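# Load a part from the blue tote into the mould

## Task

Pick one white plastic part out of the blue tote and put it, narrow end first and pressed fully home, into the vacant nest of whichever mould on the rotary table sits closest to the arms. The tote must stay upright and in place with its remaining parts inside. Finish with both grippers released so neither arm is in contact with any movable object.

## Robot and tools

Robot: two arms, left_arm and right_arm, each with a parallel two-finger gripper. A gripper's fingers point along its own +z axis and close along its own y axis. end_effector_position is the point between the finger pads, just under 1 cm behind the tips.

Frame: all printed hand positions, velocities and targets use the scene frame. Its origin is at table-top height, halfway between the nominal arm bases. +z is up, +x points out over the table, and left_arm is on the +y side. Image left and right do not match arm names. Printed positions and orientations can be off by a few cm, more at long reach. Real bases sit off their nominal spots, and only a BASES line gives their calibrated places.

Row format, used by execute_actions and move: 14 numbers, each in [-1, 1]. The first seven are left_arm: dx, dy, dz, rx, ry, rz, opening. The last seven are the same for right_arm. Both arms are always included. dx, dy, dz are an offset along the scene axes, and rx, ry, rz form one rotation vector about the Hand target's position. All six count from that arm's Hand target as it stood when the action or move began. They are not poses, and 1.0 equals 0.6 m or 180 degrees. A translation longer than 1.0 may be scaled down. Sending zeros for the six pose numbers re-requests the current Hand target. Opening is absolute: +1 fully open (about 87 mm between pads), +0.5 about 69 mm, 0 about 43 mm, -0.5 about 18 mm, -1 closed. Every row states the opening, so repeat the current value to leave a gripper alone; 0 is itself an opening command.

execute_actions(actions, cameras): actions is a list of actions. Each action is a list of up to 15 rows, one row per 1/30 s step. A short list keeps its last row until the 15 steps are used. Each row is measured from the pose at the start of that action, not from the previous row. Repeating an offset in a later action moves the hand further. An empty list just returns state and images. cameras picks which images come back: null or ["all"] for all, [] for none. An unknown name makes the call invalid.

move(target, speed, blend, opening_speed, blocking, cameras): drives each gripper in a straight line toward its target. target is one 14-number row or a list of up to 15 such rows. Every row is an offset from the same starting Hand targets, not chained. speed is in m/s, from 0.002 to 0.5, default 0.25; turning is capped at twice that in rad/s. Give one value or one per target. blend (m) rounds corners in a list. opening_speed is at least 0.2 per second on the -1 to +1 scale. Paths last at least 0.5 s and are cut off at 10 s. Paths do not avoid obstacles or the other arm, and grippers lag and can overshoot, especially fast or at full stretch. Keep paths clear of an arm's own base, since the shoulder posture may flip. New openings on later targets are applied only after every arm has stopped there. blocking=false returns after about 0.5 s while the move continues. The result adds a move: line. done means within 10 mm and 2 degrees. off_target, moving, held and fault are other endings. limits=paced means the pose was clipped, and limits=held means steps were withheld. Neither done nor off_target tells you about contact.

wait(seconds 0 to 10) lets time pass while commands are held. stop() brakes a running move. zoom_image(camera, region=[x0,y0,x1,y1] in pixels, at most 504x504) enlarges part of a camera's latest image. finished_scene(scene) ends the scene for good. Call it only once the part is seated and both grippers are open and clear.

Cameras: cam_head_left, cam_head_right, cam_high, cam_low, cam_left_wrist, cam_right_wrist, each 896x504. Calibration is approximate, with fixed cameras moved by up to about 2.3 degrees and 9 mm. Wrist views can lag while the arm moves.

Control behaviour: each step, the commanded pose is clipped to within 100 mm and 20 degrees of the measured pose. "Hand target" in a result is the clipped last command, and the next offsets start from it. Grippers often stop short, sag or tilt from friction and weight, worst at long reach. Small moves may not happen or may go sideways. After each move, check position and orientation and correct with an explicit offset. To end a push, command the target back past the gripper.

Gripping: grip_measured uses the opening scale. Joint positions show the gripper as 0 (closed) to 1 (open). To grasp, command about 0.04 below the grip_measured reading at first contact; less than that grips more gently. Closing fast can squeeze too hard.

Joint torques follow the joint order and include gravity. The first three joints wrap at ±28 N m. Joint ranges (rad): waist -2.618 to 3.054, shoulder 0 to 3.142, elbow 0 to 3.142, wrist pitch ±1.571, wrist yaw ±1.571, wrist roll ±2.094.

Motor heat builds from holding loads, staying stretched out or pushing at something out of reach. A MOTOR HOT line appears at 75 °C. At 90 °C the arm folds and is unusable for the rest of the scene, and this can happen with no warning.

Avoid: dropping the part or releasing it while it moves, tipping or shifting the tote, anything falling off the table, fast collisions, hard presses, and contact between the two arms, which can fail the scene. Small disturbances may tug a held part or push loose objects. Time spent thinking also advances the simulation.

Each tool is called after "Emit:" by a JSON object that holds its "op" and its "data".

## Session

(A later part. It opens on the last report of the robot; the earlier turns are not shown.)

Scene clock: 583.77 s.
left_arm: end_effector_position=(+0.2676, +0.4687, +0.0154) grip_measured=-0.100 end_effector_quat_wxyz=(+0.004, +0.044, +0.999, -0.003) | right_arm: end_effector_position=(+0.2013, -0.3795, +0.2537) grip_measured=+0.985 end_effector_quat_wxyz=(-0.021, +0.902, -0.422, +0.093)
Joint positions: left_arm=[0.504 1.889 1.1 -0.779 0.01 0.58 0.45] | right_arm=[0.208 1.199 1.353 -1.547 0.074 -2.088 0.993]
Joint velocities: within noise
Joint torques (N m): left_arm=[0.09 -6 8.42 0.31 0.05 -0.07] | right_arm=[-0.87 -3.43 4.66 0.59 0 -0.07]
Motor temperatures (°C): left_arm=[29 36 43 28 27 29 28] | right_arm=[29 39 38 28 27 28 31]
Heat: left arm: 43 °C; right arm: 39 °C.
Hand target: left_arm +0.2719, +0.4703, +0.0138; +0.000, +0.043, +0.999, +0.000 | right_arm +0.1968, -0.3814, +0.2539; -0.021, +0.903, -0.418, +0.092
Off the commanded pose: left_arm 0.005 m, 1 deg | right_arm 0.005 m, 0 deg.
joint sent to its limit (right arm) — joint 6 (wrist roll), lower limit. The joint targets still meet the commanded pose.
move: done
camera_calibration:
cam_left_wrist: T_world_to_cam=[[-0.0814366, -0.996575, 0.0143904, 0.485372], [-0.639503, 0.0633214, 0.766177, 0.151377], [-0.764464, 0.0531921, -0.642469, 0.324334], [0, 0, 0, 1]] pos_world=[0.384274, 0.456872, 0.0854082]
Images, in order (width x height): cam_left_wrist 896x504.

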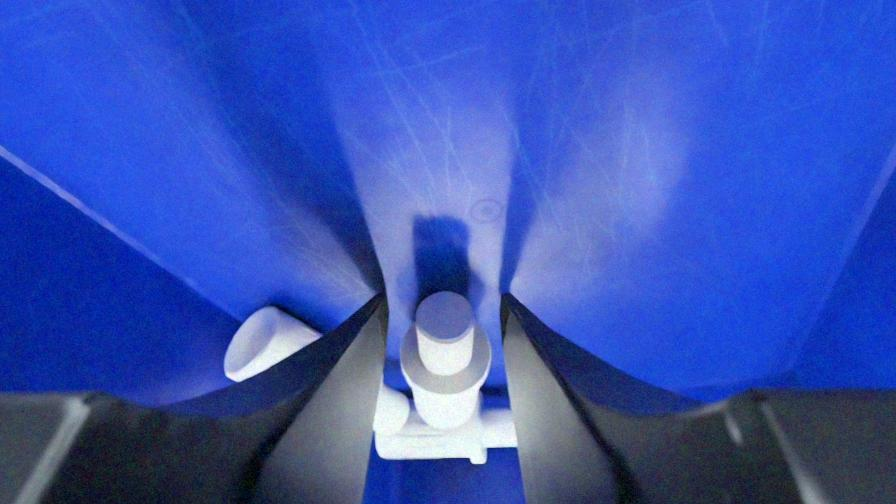

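Emit:
{"op": "move", "data": {"target": [[0.008,0,0.006,0,0,0,-0.1,0,0,0,0,0,0,1],[0.008,0,0.006,0,0,0,-0.75,0,0,0,0,0,0,1]], "speed": 0.05, "opening_speed": 0.6, "cameras": ["cam_left_wrist"]}}

Scene clock: 590.57 s.
left_arm: end_effector_position=(+0.2739, +0.4702, +0.0187) grip_measured=-0.514 end_effector_quat_wxyz=(+0.008, +0.043, +0.999, -0.001) | right_arm: end_effector_position=(+0.2013, -0.3795, +0.2537) grip_measured=+0.985 end_effector_quat_wxyz=(-0.021, +0.902, -0.422, +0.093)
Joint positions: left_arm=[0.499 1.896 1.125 -0.789 0.01 0.572 0.243] | right_arm=[0.208 1.199 1.353 -1.547 0.074 -2.088 0.993]
Joint velocities: within noise
Joint torques (N m): left_arm=[-0.02 -6.05 8.55 0.24 0.05 -0.07] | right_arm=[-0.8 -3.37 4.86 0.56 0.01 -0.11]
Motor temperatures (°C): left_arm=[29 36 43 28 27 29 28] | right_arm=[29 39 38 28 27 28 31]
Heat: left arm: 43 °C; right arm: 39 °C.
Hand target: left_arm +0.2767, +0.4703, +0.0175; +0.000, +0.043, +0.999, +0.000 | right_arm +0.1968, -0.3814, +0.2539; -0.021, +0.903, -0.418, +0.092
Off the commanded pose: left_arm 0.003 m, 1 deg | right_arm 0.005 m, 0 deg.
joint sent to its limit (right arm) — joint 6 (wrist roll), lower limit. The joint targets still meet the commanded pose.
move: done
camera_calibration:
cam_left_wrist: T_world_to_cam=[[-0.079252, -0.996809, 0.00953459, 0.486934], [-0.645786, 0.0586252, 0.761265, 0.15686], [-0.759395, 0.0541745, -0.648371, 0.329493], [0, 0, 0, 1]] pos_world=[0.390104, 0.458334, 0.0895791]
Images, in order (width x height): cam_left_wrist 896x504.

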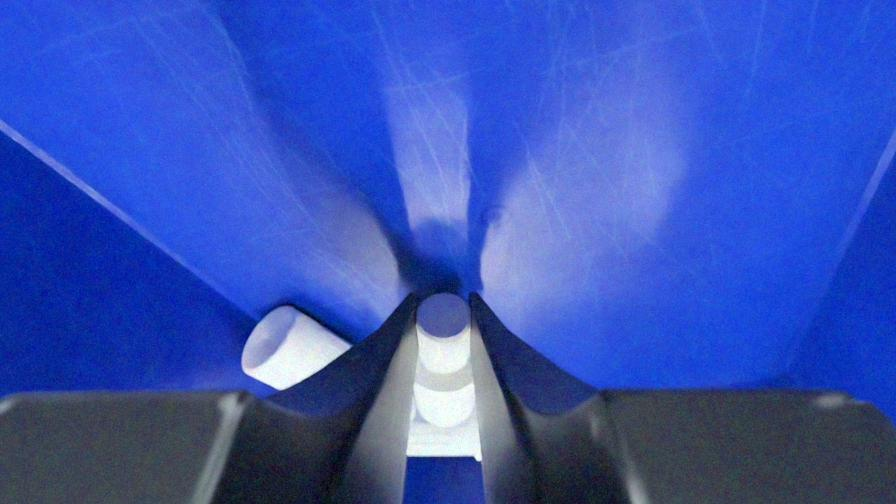

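Emit:
{"op": "move", "data": {"target": [[0.0,0,0.05,0,0,0,-0.75,0,0,0,0,0,0,1],[0.0,-0.05,0.38,0,0,0,-0.75,0,0,0,0,0,0,1]], "speed": 0.12, "blend": 0.01, "cameras": ["cam_left_wrist","cam_high","cam_low"]}}

Emit:
{"op": "zoom_image", "data": {"camera": "cam_high", "region": [130, 130, 330, 350]}}

Scene clock: 597.73 s.
left_arm: end_effector_position=(+0.2783, +0.4411, +0.2349) grip_measured=-0.514 end_effector_quat_wxyz=(+0.036, +0.045, +0.998, +0.015) | right_arm: end_effector_position=(+0.2013, -0.3795, +0.2537) grip_measured=+0.985 end_effector_quat_wxyz=(-0.021, +0.902, -0.422, +0.093)
Joint positions: left_arm=[0.408 1.712 1.791 -1.571 0.004 0.485 0.243] | right_arm=[0.208 1.199 1.353 -1.547 0.074 -2.088 0.993]
Joint velocities: within noise
Joint torques (N m): left_arm=[0.1 -8.13 8.94 0.35 0.04 -0.08] | right_arm=[-0.81 -3.29 4.77 0.57 0.01 -0.08]
Motor temperatures (°C): left_arm=[29 37 43 28 27 29 28] | right_arm=[29 39 38 28 27 28 31]
Heat: left arm: 43 °C; right arm: 39 °C.
Hand target: left_arm +0.2767, +0.4403, +0.2455; +0.000, +0.043, +0.999, +0.000 | right_arm +0.1968, -0.3814, +0.2539; -0.021, +0.903, -0.418, +0.092
Off the commanded pose: left_arm 0.011 m, 5 deg | right_arm 0.005 m, 0 deg.
joint sent to its limit (left arm) — joint 4 (wrist pitch), lower limit. The joint targets are off in orientation, not in position.
joint sent to its limit (right arm) — joint 6 (wrist roll), lower limit. The joint targets still meet the commanded pose.
move: off_target (left_arm)
camera_calibration:
cam_left_wrist: T_world_to_cam=[[-0.083169, -0.99623, -0.0246578, 0.465035], [-0.689501, 0.0396621, 0.723198, 0.026279], [-0.719494, 0.0771493, -0.6902, 0.463212], [0, 0, 0, 1]] pos_world=[0.390074, 0.426504, 0.312171]
Images, in order (width x height): cam_high 896x504, cam_low 896x504, cam_left_wrist 896x504.

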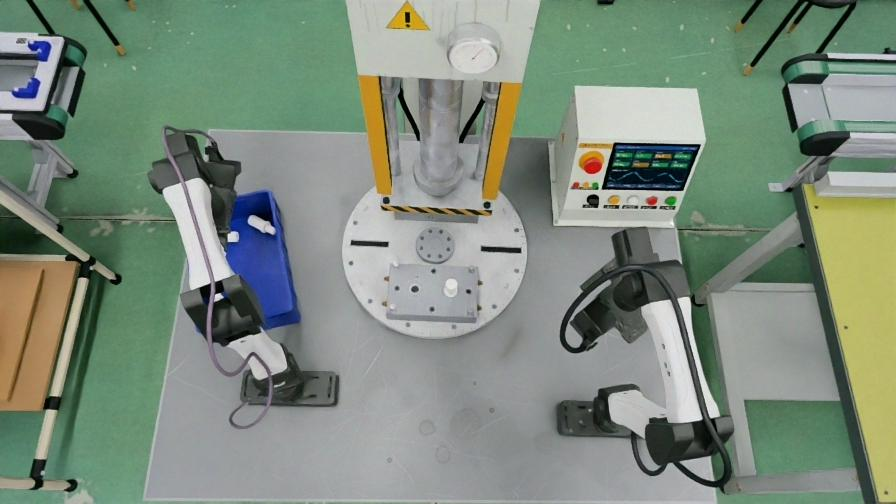

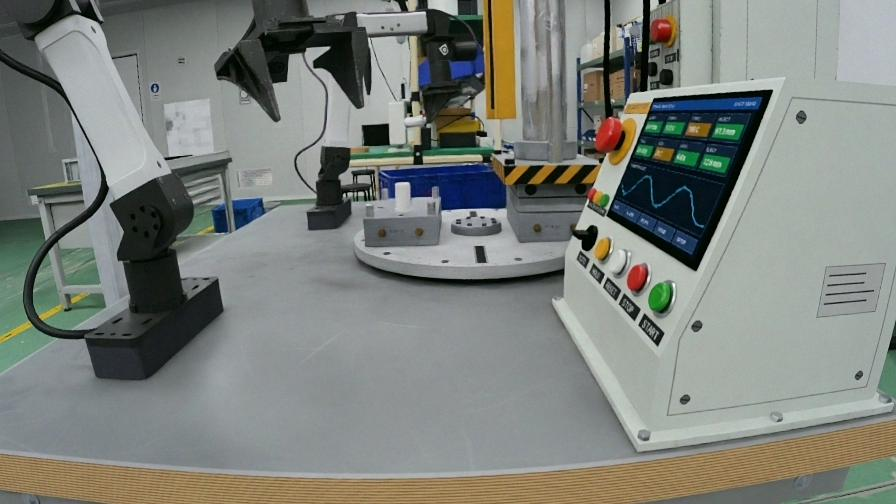

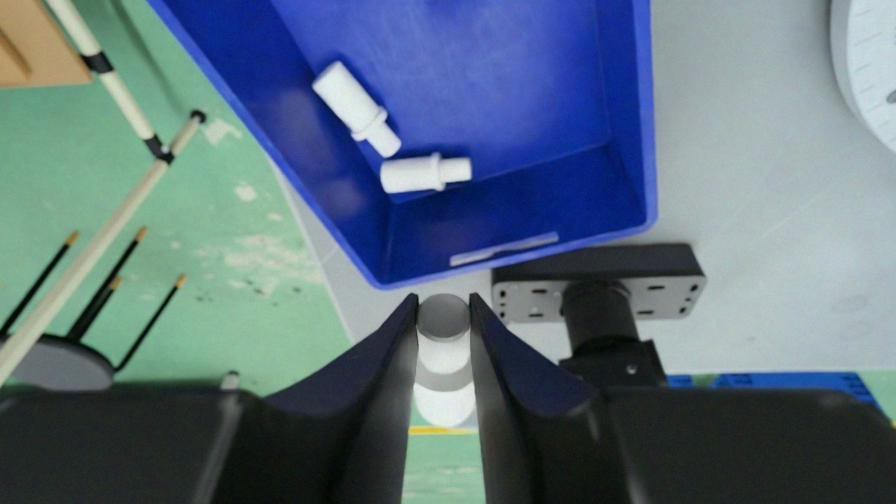

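Scaled by 2.291 from the camera's 896x504 image, which has a finer 1280x720 frame.

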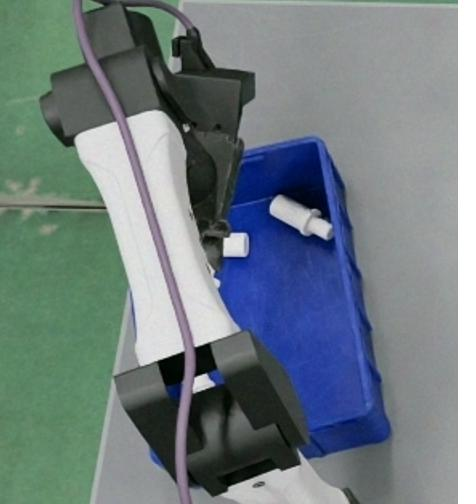

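Emit:
{"op": "move", "data": {"target": [[0.005,-0.317,0.017,0,0,0.12,-0.75,0,0,0,0,0,0,1],[-0.211,-0.49,-0.15,0,0,0.311,-0.75,0,0,0,0,0,0,1]], "speed": 0.2, "blend": 0.06}}

Scene clock: 608.03 s.
left_arm: end_effector_position=(+0.1512, +0.1471, +0.1551) grip_measured=-0.514 end_effector_quat_wxyz=(-0.005, -0.430, +0.903, +0.008) | right_arm: end_effector_position=(+0.2013, -0.3795, +0.2537) grip_measured=+0.985 end_effector_quat_wxyz=(-0.021, +0.902, -0.422, +0.093)
Joint positions: left_arm=[-0.725 1.324 1.093 -1.36 0.003 -1.626 0.243] | right_arm=[0.208 1.199 1.353 -1.547 0.074 -2.088 0.993]
Joint velocities: within noise
Joint torques (N m): left_arm=[0.08 -5.03 5.98 0.33 -0.01 -0.07] | right_arm=[-0.8 -3.37 4.81 0.59 0 -0.1]
Motor temperatures (°C): left_arm=[29 37 44 28 27 29 29] | right_arm=[29 39 38 28 27 28 31]
Heat: left arm: 44 °C; right arm: 39 °C.
Hand target: left_arm +0.1502, +0.1463, +0.1555; +0.000, -0.431, +0.903, +0.000 | right_arm +0.1968, -0.3814, +0.2539; -0.021, +0.903, -0.418, +0.092
Off the commanded pose: left_arm 0.001 m, 1 deg | right_arm 0.005 m, 0 deg.
joint sent to its limit (right arm) — joint 6 (wrist roll), lower limit. The joint targets still meet the commanded pose.
move: done
camera_calibration:
cam_left_wrist: T_world_to_cam=[[0.780732, -0.624751, -0.0119715, -0.0276046], [-0.389714, -0.501812, 0.77221, 0.0346657], [-0.488446, -0.598224, -0.635255, 0.395199], [0, 0, 0, 1]] pos_world=[0.228095, 0.236567, 0.223952]
cam_right_wrist: T_world_to_cam=[[0.749645, 0.649037, 0.129546, 0.0585053], [0.270133, -0.478743, 0.835364, -0.422689], [0.604202, -0.591232, -0.534214, -0.0689227], [0, 0, 0, 1]] pos_world=[0.111967, -0.281081, 0.308701]

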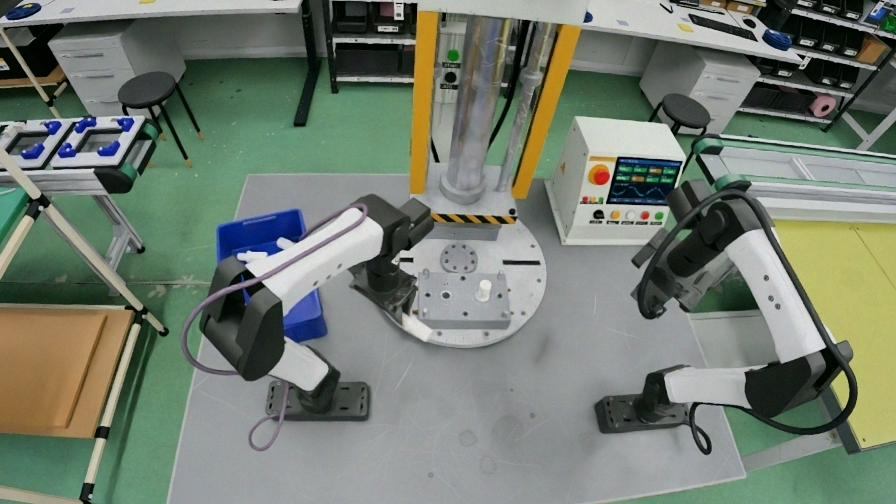

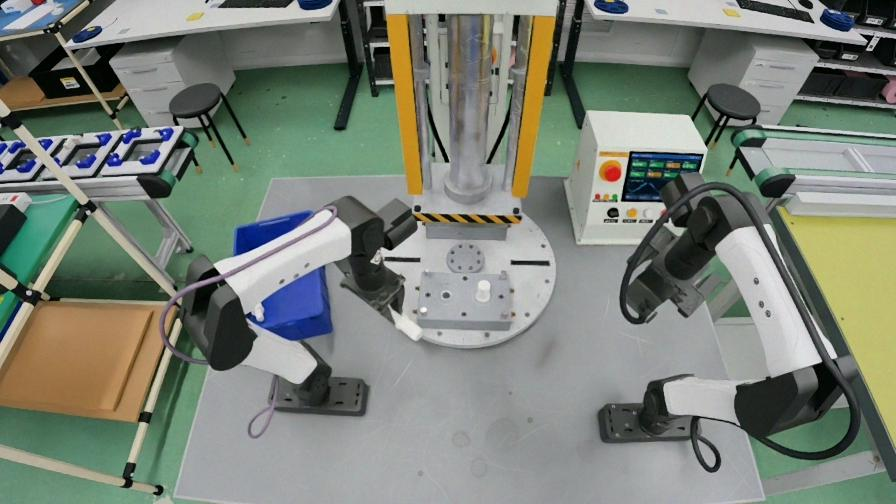

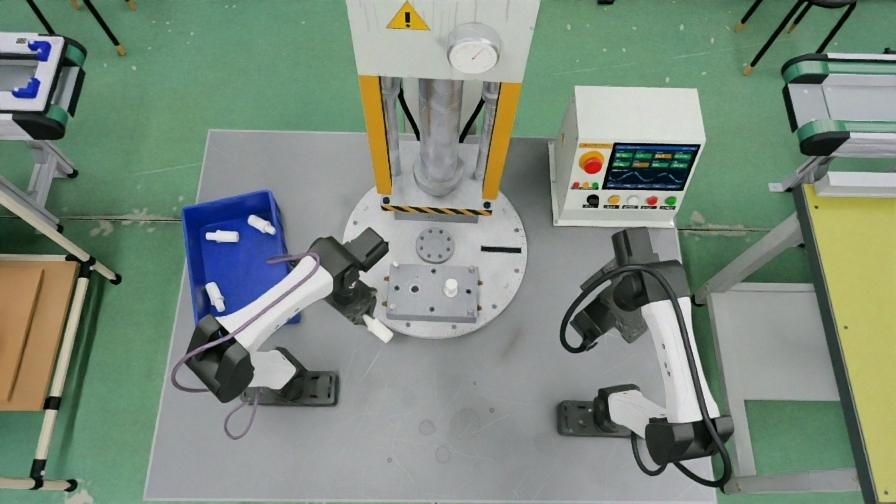

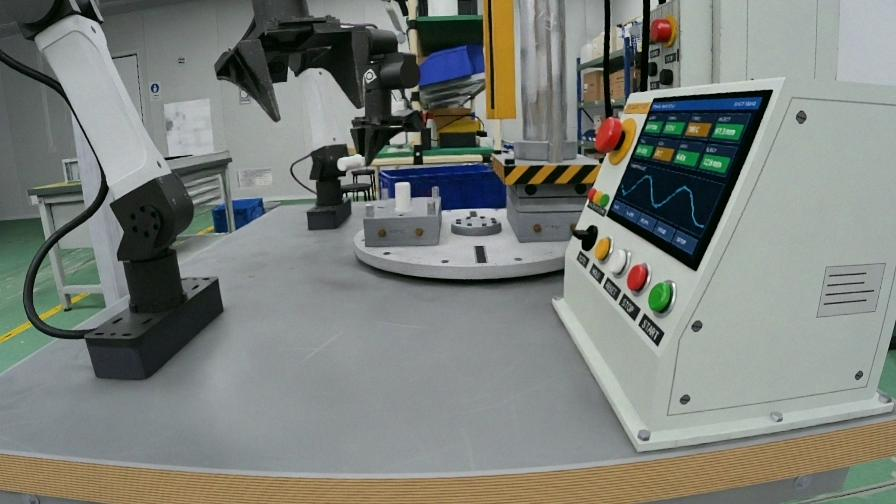

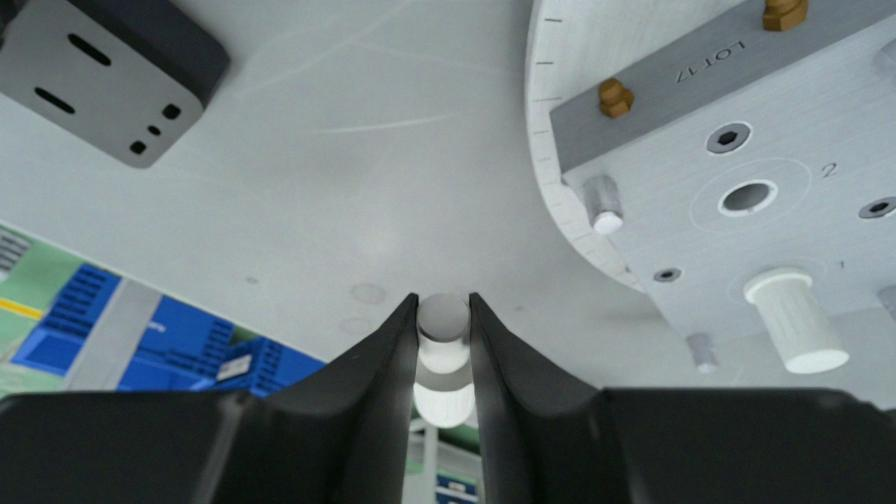

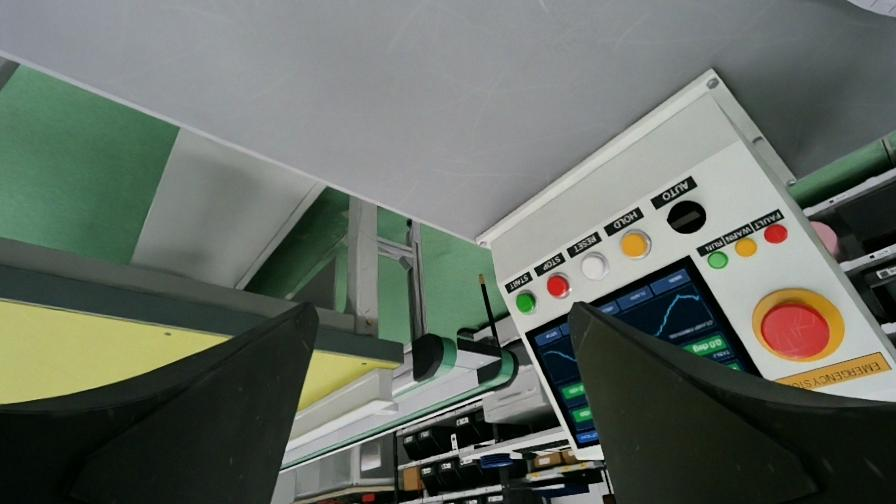

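Emit:
{"op": "move", "data": {"target": [0,0,-0.225,0,0,0,-0.75,0,0,0,0,0,0,1], "speed": 0.1, "cameras": ["cam_left_wrist","cam_low"]}}

Emit:
{"op": "zoom_image", "data": {"camera": "cam_low", "region": [300, 130, 460, 250]}}

Scene clock: 615.87 s.
left_arm: end_effector_position=(+0.1525, +0.1459, +0.0253) grip_measured=-0.514 end_effector_quat_wxyz=(+0.001, -0.431, +0.902, -0.006) | right_arm: end_effector_position=(+0.2013, -0.3795, +0.2537) grip_measured=+0.985 end_effector_quat_wxyz=(-0.021, +0.902, -0.422, +0.093)
Joint positions: left_arm=[-0.725 1.449 0.651 -0.762 0.003 -1.628 0.243] | right_arm=[0.208 1.199 1.353 -1.547 0.074 -2.088 0.993]
Joint velocities: within noise
Joint torques (N m): left_arm=[0.06 -2.88 5.45 0.39 0 -0.07] | right_arm=[-0.87 -3.45 4.79 0.56 0.01 -0.1]
Motor temperatures (°C): left_arm=[29 36 44 28 27 29 29] | right_arm=[29 39 38 28 27 28 31]
Heat: left arm: 44 °C; right arm: 39 °C.
Hand target: left_arm +0.1502, +0.1462, +0.0206; +0.000, -0.431, +0.902, +0.000 | right_arm +0.1968, -0.3814, +0.2539; -0.021, +0.903, -0.418, +0.092
Off the commanded pose: left_arm 0.005 m, 1 deg | right_arm 0.005 m, 0 deg.
joint sent to its limit (right arm) — joint 6 (wrist roll), lower limit. The joint targets still meet the commanded pose.
move: done
camera_calibration:
cam_left_wrist: T_world_to_cam=[[0.781379, -0.623795, 0.0181012, -0.031938], [-0.406395, -0.486619, 0.773334, 0.135128], [-0.473593, -0.611623, -0.633741, 0.312311], [0, 0, 0, 1]] pos_world=[0.227779, 0.23685, 0.0940035]
Images, in order (width x height): cam_low 896x504, cam_left_wrist 896x504.

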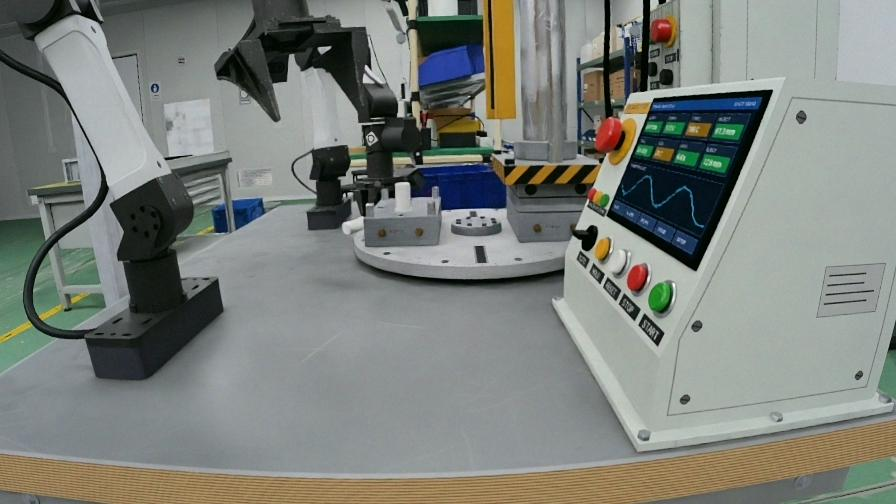

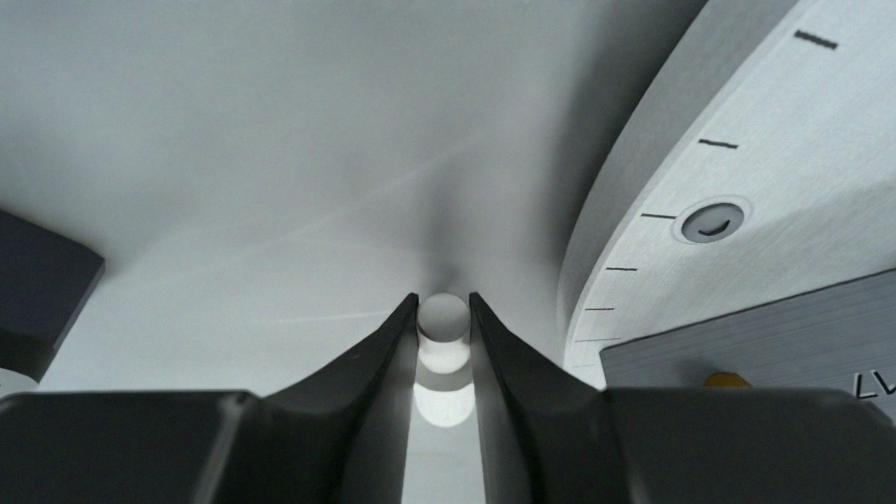

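Scaled by 3.150 from the camera's 896x504 image, which has a finer 1280x720 frame.

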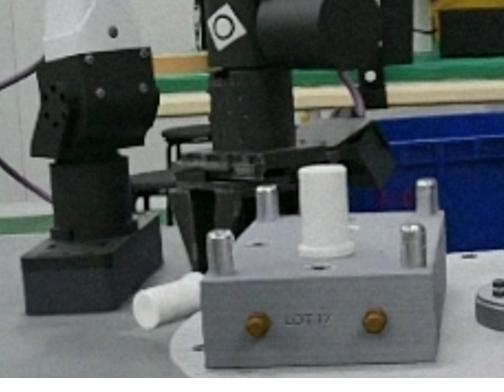

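Emit:
{"op": "move", "data": {"target": [0,0,-0.016,0,0,0,-0.75,0,0,0,0,0,0,1], "speed": 0.04, "cameras": ["cam_left_wrist","cam_low"]}}

Emit:
{"op": "zoom_image", "data": {"camera": "cam_low", "region": [320, 180, 400, 250]}}

Scene clock: 621.77 s.
left_arm: end_effector_position=(+0.1529, +0.1455, +0.0157) grip_measured=-0.514 end_effector_quat_wxyz=(+0.001, -0.431, +0.902, -0.006) | right_arm: end_effector_position=(+0.2013, -0.3795, +0.2537) grip_measured=+0.985 end_effector_quat_wxyz=(-0.021, +0.902, -0.422, +0.093)
Joint positions: left_arm=[-0.725 1.477 0.63 -0.713 0.003 -1.628 0.243] | right_arm=[0.208 1.199 1.353 -1.547 0.074 -2.088 0.993]
Joint velocities: within noise
Joint torques (N m): left_arm=[0.03 -3.03 5.12 0.4 0 -0.07] | right_arm=[-0.79 -3.3 4.79 0.59 0.03 -0.06]
Motor temperatures (°C): left_arm=[29 36 43 28 27 29 29] | right_arm=[29 39 38 28 27 28 31]
Heat: left arm: 43 °C; right arm: 39 °C.
Hand target: left_arm +0.1501, +0.1463, +0.0109; +0.000, -0.431, +0.902, +0.000 | right_arm +0.1968, -0.3814, +0.2539; -0.021, +0.903, -0.418, +0.092
Off the commanded pose: left_arm 0.006 m, 1 deg | right_arm 0.005 m, 0 deg.
joint sent to its limit (right arm) — joint 6 (wrist roll), lower limit. The joint targets still meet the commanded pose.
move: done
camera_calibration:
cam_left_wrist: T_world_to_cam=[[0.781379, -0.623795, 0.0181012, -0.0322452], [-0.406395, -0.486619, 0.773334, 0.142521], [-0.473593, -0.611623, -0.633741, 0.306213], [0, 0, 0, 1]] pos_world=[0.228136, 0.236526, 0.0844276]
Images, in order (width x height): cam_low 896x504, cam_left_wrist 896x504.

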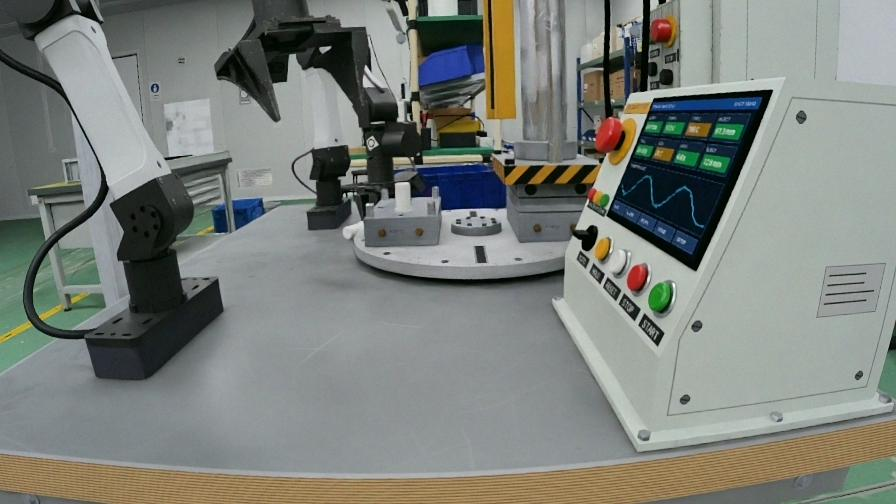

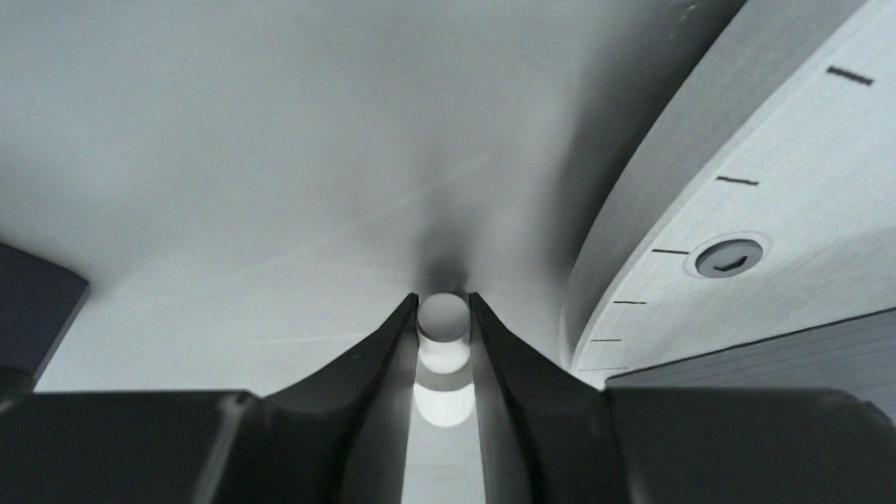

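Scaled by 6.300 from the camera's 896x504 image, which has a finer 1280x720 frame.

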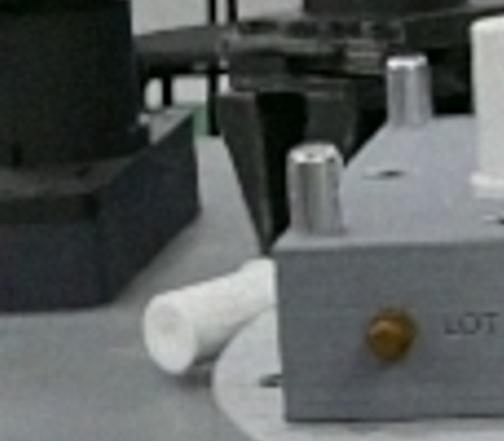

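Emit:
{"op": "move", "data": {"target": [[0,0,-0.008,0,0,0,-0.75,0,0,0,0,0,0,1],[0,0,-0.008,0,0,0,-0.1,0,0,0,0,0,0,1]], "speed": 0.04, "opening_speed": 0.4, "cameras": ["cam_left_wrist","cam_low"]}}

Emit:
{"op": "zoom_image", "data": {"camera": "cam_low", "region": [320, 180, 400, 250]}}

Scene clock: 629.03 s.
left_arm: end_effector_position=(+0.1532, +0.1449, +0.0112) grip_measured=-0.100 end_effector_quat_wxyz=(+0.000, -0.431, +0.902, -0.007) | right_arm: end_effector_position=(+0.2013, -0.3795, +0.2537) grip_measured=+0.985 end_effector_quat_wxyz=(-0.021, +0.902, -0.422, +0.093)
Joint positions: left_arm=[-0.725 1.491 0.62 -0.687 0.005 -1.628 0.45] | right_arm=[0.208 1.199 1.353 -1.547 0.074 -2.088 0.993]
Joint velocities: within noise
Joint torques (N m): left_arm=[0.01 -3.04 4.98 0.4 -0.03 -0.06] | right_arm=[-0.85 -3.3 4.77 0.55 0.03 -0.08]
Motor temperatures (°C): left_arm=[29 35 43 28 27 29 29] | right_arm=[29 39 38 28 27 28 31]
Heat: left arm: 43 °C; right arm: 39 °C.
Hand target: left_arm +0.1501, +0.1462, +0.0061; +0.000, -0.431, +0.902, +0.000 | right_arm +0.1968, -0.3814, +0.2539; -0.021, +0.903, -0.418, +0.092
Off the commanded pose: left_arm 0.006 m, 1 deg | right_arm 0.005 m, 0 deg.
joint sent to its limit (right arm) — joint 6 (wrist roll), lower limit. The joint targets still meet the commanded pose.
move: done
camera_calibration:
cam_left_wrist: T_world_to_cam=[[0.781354, -0.623758, 0.0202885, -0.0328929], [-0.406922, -0.484547, 0.774357, 0.145557], [-0.47318, -0.613303, -0.632423, 0.303297], [0, 0, 0, 1]] pos_world=[0.228446, 0.236025, 0.0797666]
Images, in order (width x height): cam_low 896x504, cam_left_wrist 896x504.

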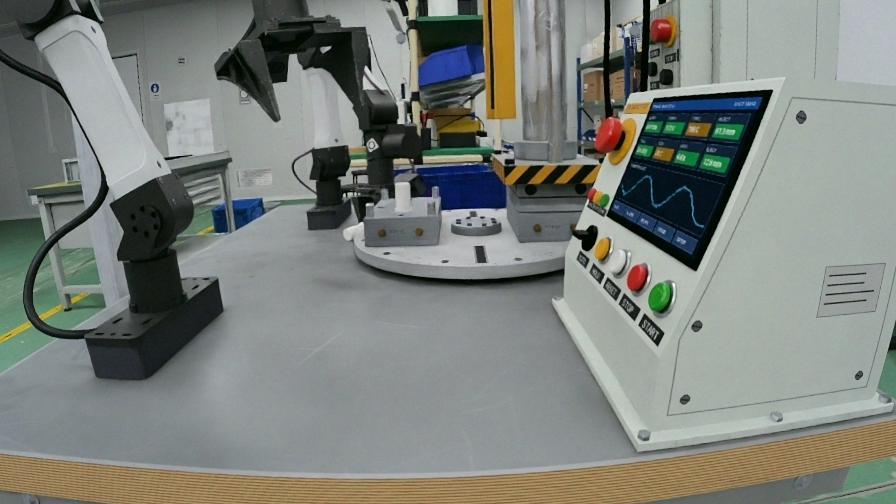

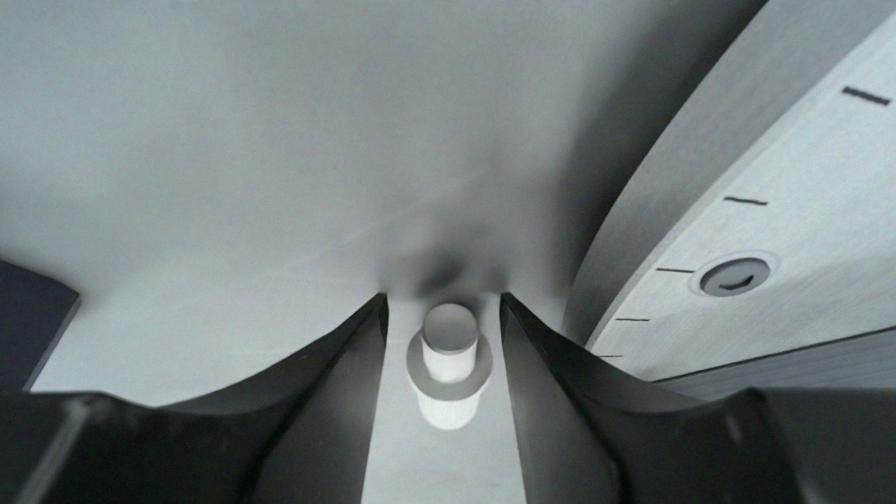

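Scaled by 6.300 from the camera's 896x504 image, which has a finer 1280x720 frame.

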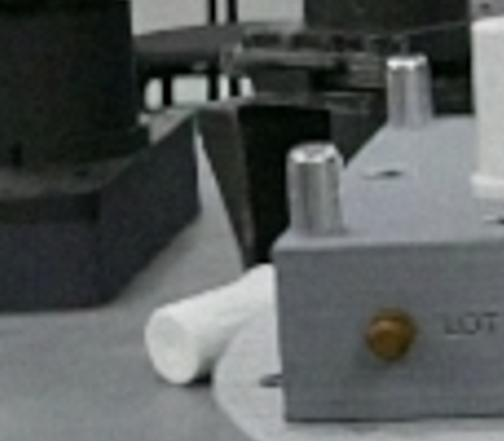

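Emit:
{"op": "move", "data": {"target": [[0,0,0,0,0,0,0.2,0,0,0,0,0,0,1],[0,0,0.24,0,0,0,0.2,0,0,0,0,0,0,1],[-0.02,-0.02,0.25,0,0,-0.45,0.2,0,0,0,0,0,0,1]], "speed": [0.05,0.08,0.2], "cameras": ["cam_left_wrist"]}}

Emit:
{"op": "move", "data": {"target": [-0.022,-0.032,-0.05,0,0,-0.55,0.2,0,0,0,0,0,0,1], "speed": 0.2, "cameras": ["cam_left_wrist","cam_high"]}}

Scene clock: 646.53 s.
left_arm: end_effector_position=(+0.1366, +0.1376, +0.1536) grip_measured=+0.200 end_effector_quat_wxyz=(-0.001, +0.251, +0.968, -0.001) | right_arm: end_effector_position=(+0.2013, -0.3795, +0.2537) grip_measured=+0.985 end_effector_quat_wxyz=(-0.021, +0.902, -0.422, +0.093)
Joint positions: left_arm=[-0.925 1.472 1.209 -1.307 0.003 -0.431 0.6] | right_arm=[0.208 1.199 1.353 -1.547 0.074 -2.088 0.993]
Joint velocities: within noise
Joint torques (N m): left_arm=[0.13 -3.7 9.62 0.24 0.05 0.12] | right_arm=[-0.91 -3.48 4.78 0.56 0.02 -0.09]
Motor temperatures (°C): left_arm=[29 35 43 28 27 29 28] | right_arm=[29 39 38 28 27 28 31]
Heat: left arm: 43 °C; right arm: 39 °C.
Hand target: left_arm +0.1382, +0.1343, +0.1562; +0.000, +0.259, +0.966, +0.000 | right_arm +0.1968, -0.3814, +0.2539; -0.021, +0.903, -0.418, +0.092
Off the commanded pose: left_arm 0.004 m, 1 deg | right_arm 0.005 m, 0 deg.
joint sent to its limit (right arm) — joint 6 (wrist roll), lower limit. The joint targets still meet the commanded pose.
move: done
camera_calibration:
cam_left_wrist: T_world_to_cam=[[-0.479659, -0.877392, 0.0105291, 0.181269], [-0.554507, 0.312398, 0.771317, -0.0640146], [-0.680036, 0.364131, -0.636364, 0.275373], [0, 0, 0, 1]] pos_world=[0.238715, 0.0787705, 0.222705]
Images, in order (width x height): cam_left_wrist 896x504.

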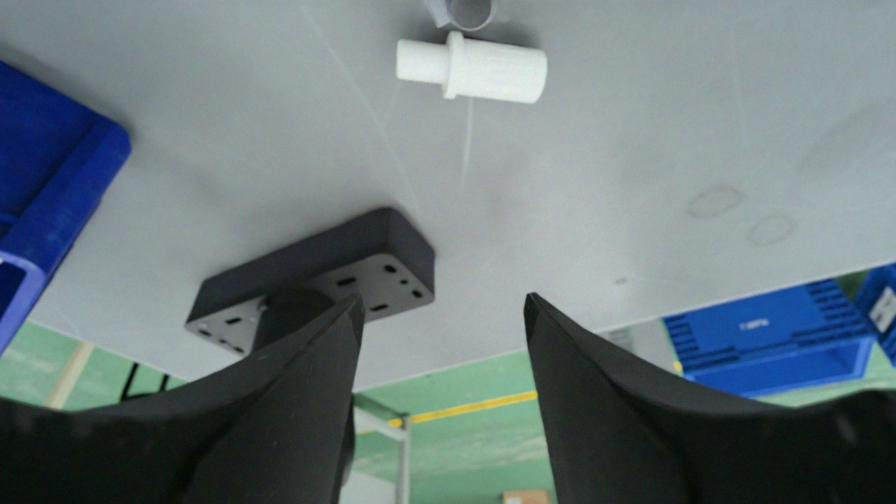

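Scene clock: 651.60 s.
left_arm: end_effector_position=(+0.1254, +0.1160, +0.1245) grip_measured=+0.200 end_effector_quat_wxyz=(-0.012, +0.899, +0.438, +0.000) | right_arm: end_effector_position=(+0.2013, -0.3795, +0.2537) grip_measured=+0.985 end_effector_quat_wxyz=(-0.021, +0.902, -0.422, +0.093)
Joint positions: left_arm=[-1.256 1.497 1.114 -1.213 0.003 0.966 0.6] | right_arm=[0.208 1.199 1.353 -1.547 0.074 -2.088 0.993]
Joint velocities: within noise
Joint torques (N m): left_arm=[0.12 -6.76 5.91 0.39 0.13 0.12] | right_arm=[-0.85 -3.49 4.75 0.6 0.02 -0.1]
Motor temperatures (°C): left_arm=[29 35 43 28 27 29 28] | right_arm=[29 39 38 28 27 28 31]
Heat: left arm: 43 °C; right arm: 39 °C.
Hand target: left_arm +0.1249, +0.1150, +0.1262; +0.000, +0.902, +0.431, +0.000 | right_arm +0.1968, -0.3814, +0.2539; -0.021, +0.903, -0.418, +0.092
Off the commanded pose: left_arm 0.002 m, 2 deg | right_arm 0.005 m, 0 deg.
joint sent to its limit (right arm) — joint 6 (wrist roll), lower limit. The joint targets still meet the commanded pose.
move: done
camera_calibration:
cam_left_wrist: T_world_to_cam=[[-0.791511, 0.610435, 0.029644, 0.0214362], [0.40152, 0.482832, 0.778238, -0.181584], [0.460751, 0.627887, -0.627269, 0.0823022], [0, 0, 0, 1]] pos_world=[0.0519559, 0.0229128, 0.192306]
Images, in order (width x height): cam_high 896x504, cam_left_wrist 896x504.

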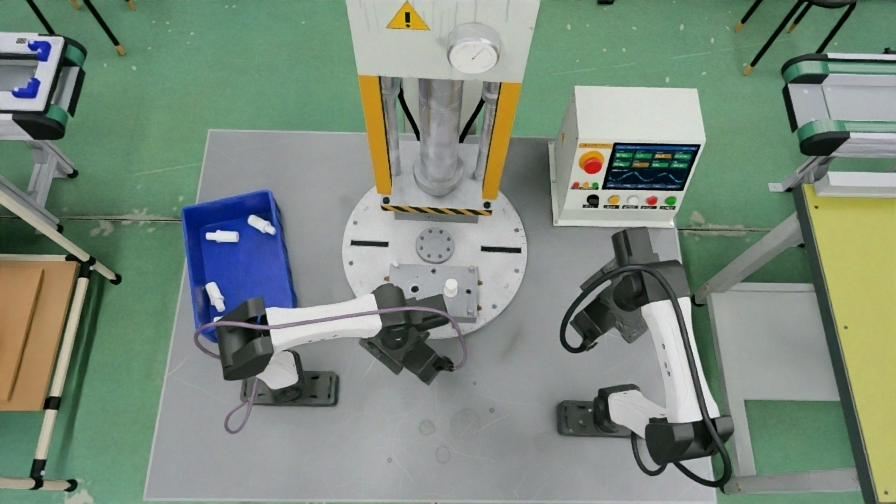

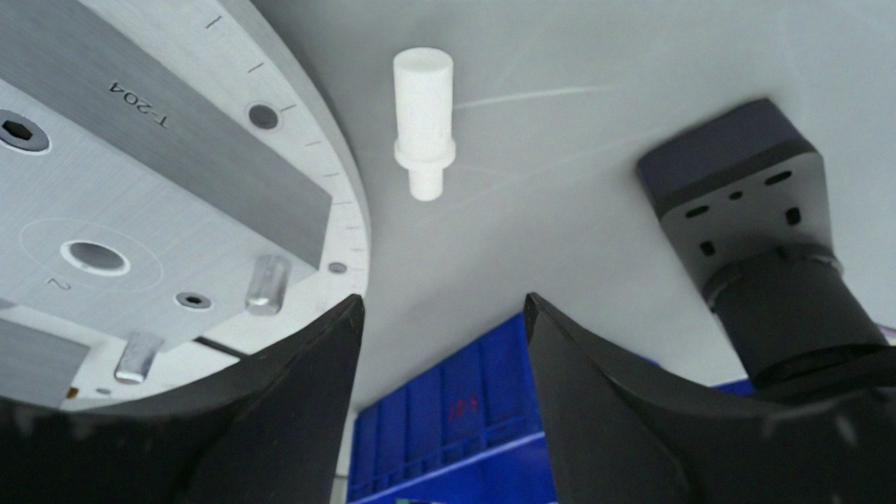

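Emit:
{"op": "move", "data": {"target": [0.005,-0.004,-0.137,0,0,0,0.15,0,0,0,0,0,0,1], "speed": 0.1, "cameras": ["cam_left_wrist"]}}

Scene clock: 663.43 s.
left_arm: end_effector_position=(+0.1272, +0.1112, +0.0493) grip_measured=+0.150 end_effector_quat_wxyz=(+0.005, +0.901, +0.434, -0.002) | right_arm: end_effector_position=(+0.2013, -0.3795, +0.2537) grip_measured=+0.985 end_effector_quat_wxyz=(-0.021, +0.902, -0.422, +0.093)
Joint positions: left_arm=[-1.256 1.569 0.873 -0.864 0.003 0.976 0.575] | right_arm=[0.208 1.199 1.353 -1.547 0.074 -2.088 0.993]
Joint velocities: within noise
Joint torques (N m): left_arm=[0.81 -4.07 5.76 0.48 0.14 0.09] | right_arm=[-0.88 -3.44 4.93 0.58 0.04 -0.09]
Motor temperatures (°C): left_arm=[29 35 43 28 27 29 28] | right_arm=[29 39 38 28 27 28 31]
Heat: left arm: 43 °C; right arm: 39 °C.
Hand target: left_arm +0.1279, +0.1126, +0.0440; +0.000, +0.902, +0.431, +0.000 | right_arm +0.1968, -0.3814, +0.2539; -0.021, +0.903, -0.418, +0.092
Off the commanded pose: left_arm 0.006 m, 1 deg | right_arm 0.005 m, 0 deg.
joint sent to its limit (right arm) — joint 6 (wrist roll), lower limit. The joint targets still meet the commanded pose.
move: done
camera_calibration:
cam_left_wrist: T_world_to_cam=[[-0.785809, 0.618469, 0.000508005, 0.0278113], [0.39811, 0.505198, 0.765692, -0.122815], [0.4733, 0.60189, -0.643208, 0.0394009], [0, 0, 0, 1]] pos_world=[0.0520998, 0.0211305, 0.119367]
Images, in order (width x height): cam_left_wrist 896x504.

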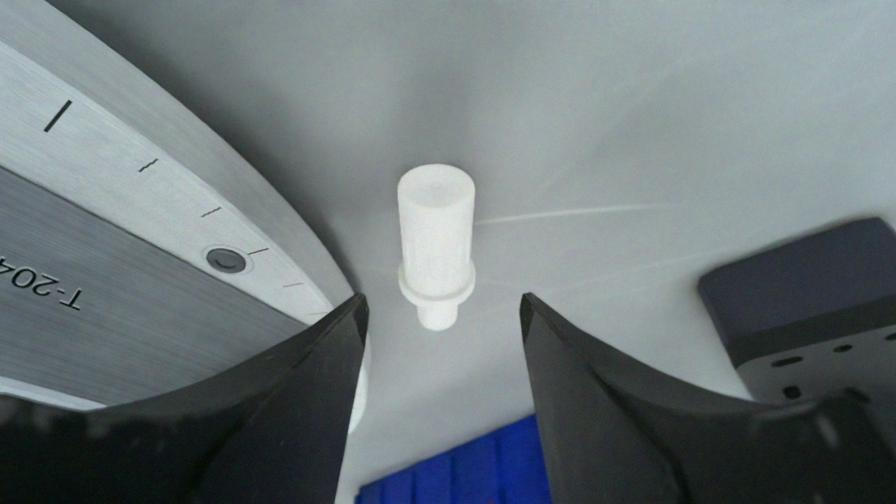

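Emit:
{"op": "move", "data": {"target": [0.0035,-0.0005,-0.056,0,0,0,0.15,0,0,0,0,0,0,1], "speed": 0.06, "cameras": ["cam_left_wrist"]}}

Emit:
{"op": "move", "data": {"target": [0,0,0,0,0,0,-0.55,0,0,0,0,0,0,1], "opening_speed": 0.6, "cameras": ["cam_left_wrist"]}}

Scene clock: 669.10 s.
left_arm: end_effector_position=(+0.1279, +0.1094, +0.0156) grip_measured=+0.150 end_effector_quat_wxyz=(+0.005, +0.903, +0.430, -0.002) | right_arm: end_effector_position=(+0.2013, -0.3795, +0.2537) grip_measured=+0.985 end_effector_quat_wxyz=(-0.021, +0.902, -0.422, +0.093)
Joint positions: left_arm=[-1.256 1.648 0.802 -0.713 0.003 0.984 0.575] | right_arm=[0.208 1.199 1.353 -1.547 0.074 -2.088 0.993]
Joint velocities: within noise
Joint torques (N m): left_arm=[1.44 -4.29 5.26 0.44 0.15 0.1] | right_arm=[-0.9 -3.43 4.78 0.59 0.01 -0.08]
Motor temperatures (°C): left_arm=[29 35 42 28 27 29 28] | right_arm=[29 39 38 28 27 28 31]
Heat: left arm: 42 °C; right arm: 39 °C.
Hand target: left_arm +0.1300, +0.1125, +0.0103; +0.000, +0.903, +0.431, +0.000 | right_arm +0.1968, -0.3814, +0.2539; -0.021, +0.903, -0.418, +0.092
Off the commanded pose: left_arm 0.006 m, 1 deg | right_arm 0.005 m, 0 deg.
joint sent to its limit (right arm) — joint 6 (wrist roll), lower limit. The joint targets still meet the commanded pose.
move: done
camera_calibration:
cam_left_wrist: T_world_to_cam=[[-0.781068, 0.624446, 0.000128518, 0.028326], [0.401801, 0.502422, 0.76559, -0.0966023], [0.478005, 0.598029, -0.643329, 0.0183521], [0, 0, 0, 1]] pos_world=[0.052167, 0.019872, 0.0857606]
Images, in order (width x height): cam_left_wrist 896x504.

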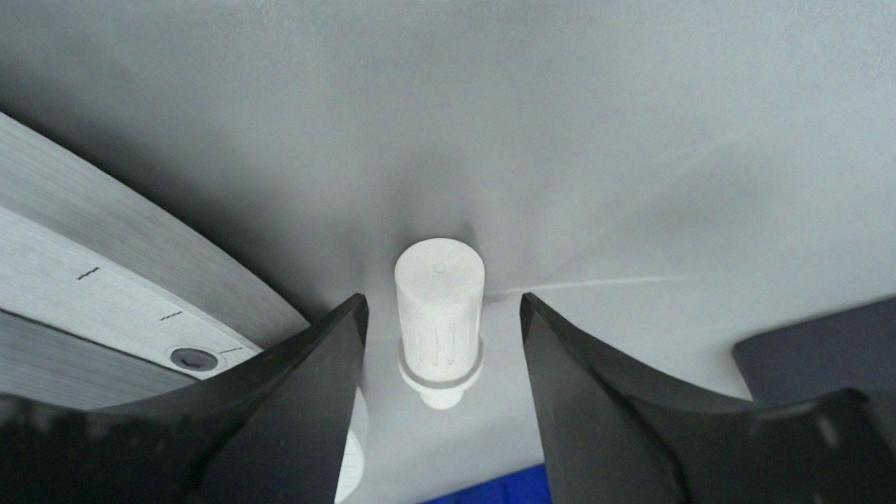

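Scene clock: 670.47 s.
left_arm: end_effector_position=(+0.1280, +0.1092, +0.0156) grip_measured=-0.345 end_effector_quat_wxyz=(+0.006, +0.903, +0.430, -0.002) | right_arm: end_effector_position=(+0.2013, -0.3795, +0.2537) grip_measured=+0.985 end_effector_quat_wxyz=(-0.021, +0.902, -0.422, +0.093)
Joint positions: left_arm=[-1.256 1.648 0.802 -0.712 0.003 0.984 0.328] | right_arm=[0.208 1.199 1.353 -1.547 0.074 -2.088 0.993]
Joint velocities: within noise
Joint torques (N m): left_arm=[1.42 -4.3 5.23 0.46 0.14 0.1] | right_arm=[-0.77 -3.56 4.78 0.58 0.03 -0.08]
Motor temperatures (°C): left_arm=[29 35 42 28 27 29 28] | right_arm=[29 39 38 28 27 28 31]
Heat: left arm: 42 °C; right arm: 39 °C.
Hand target: left_arm +0.1300, +0.1125, +0.0103; +0.000, +0.902, +0.431, +0.000 | right_arm +0.1968, -0.3814, +0.2539; -0.021, +0.903, -0.418, +0.092
Off the commanded pose: left_arm 0.007 m, 1 deg | right_arm 0.005 m, 0 deg.
joint sent to its limit (right arm) — joint 6 (wrist roll), lower limit. The joint targets still meet the commanded pose.
move: done
camera_calibration:
cam_left_wrist: T_world_to_cam=[[-0.78083, 0.624744, -0.000507302, 0.0284468], [0.401815, 0.502826, 0.765317, -0.0965636], [0.478382, 0.597379, -0.643653, 0.0184519], [0, 0, 0, 1]] pos_world=[0.0521858, 0.01976, 0.0857928]
Images, in order (width x height): cam_left_wrist 896x504.

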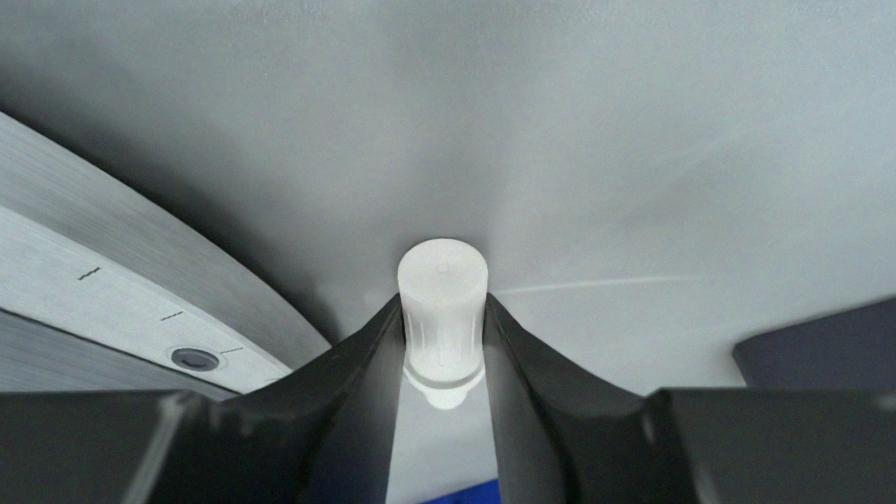

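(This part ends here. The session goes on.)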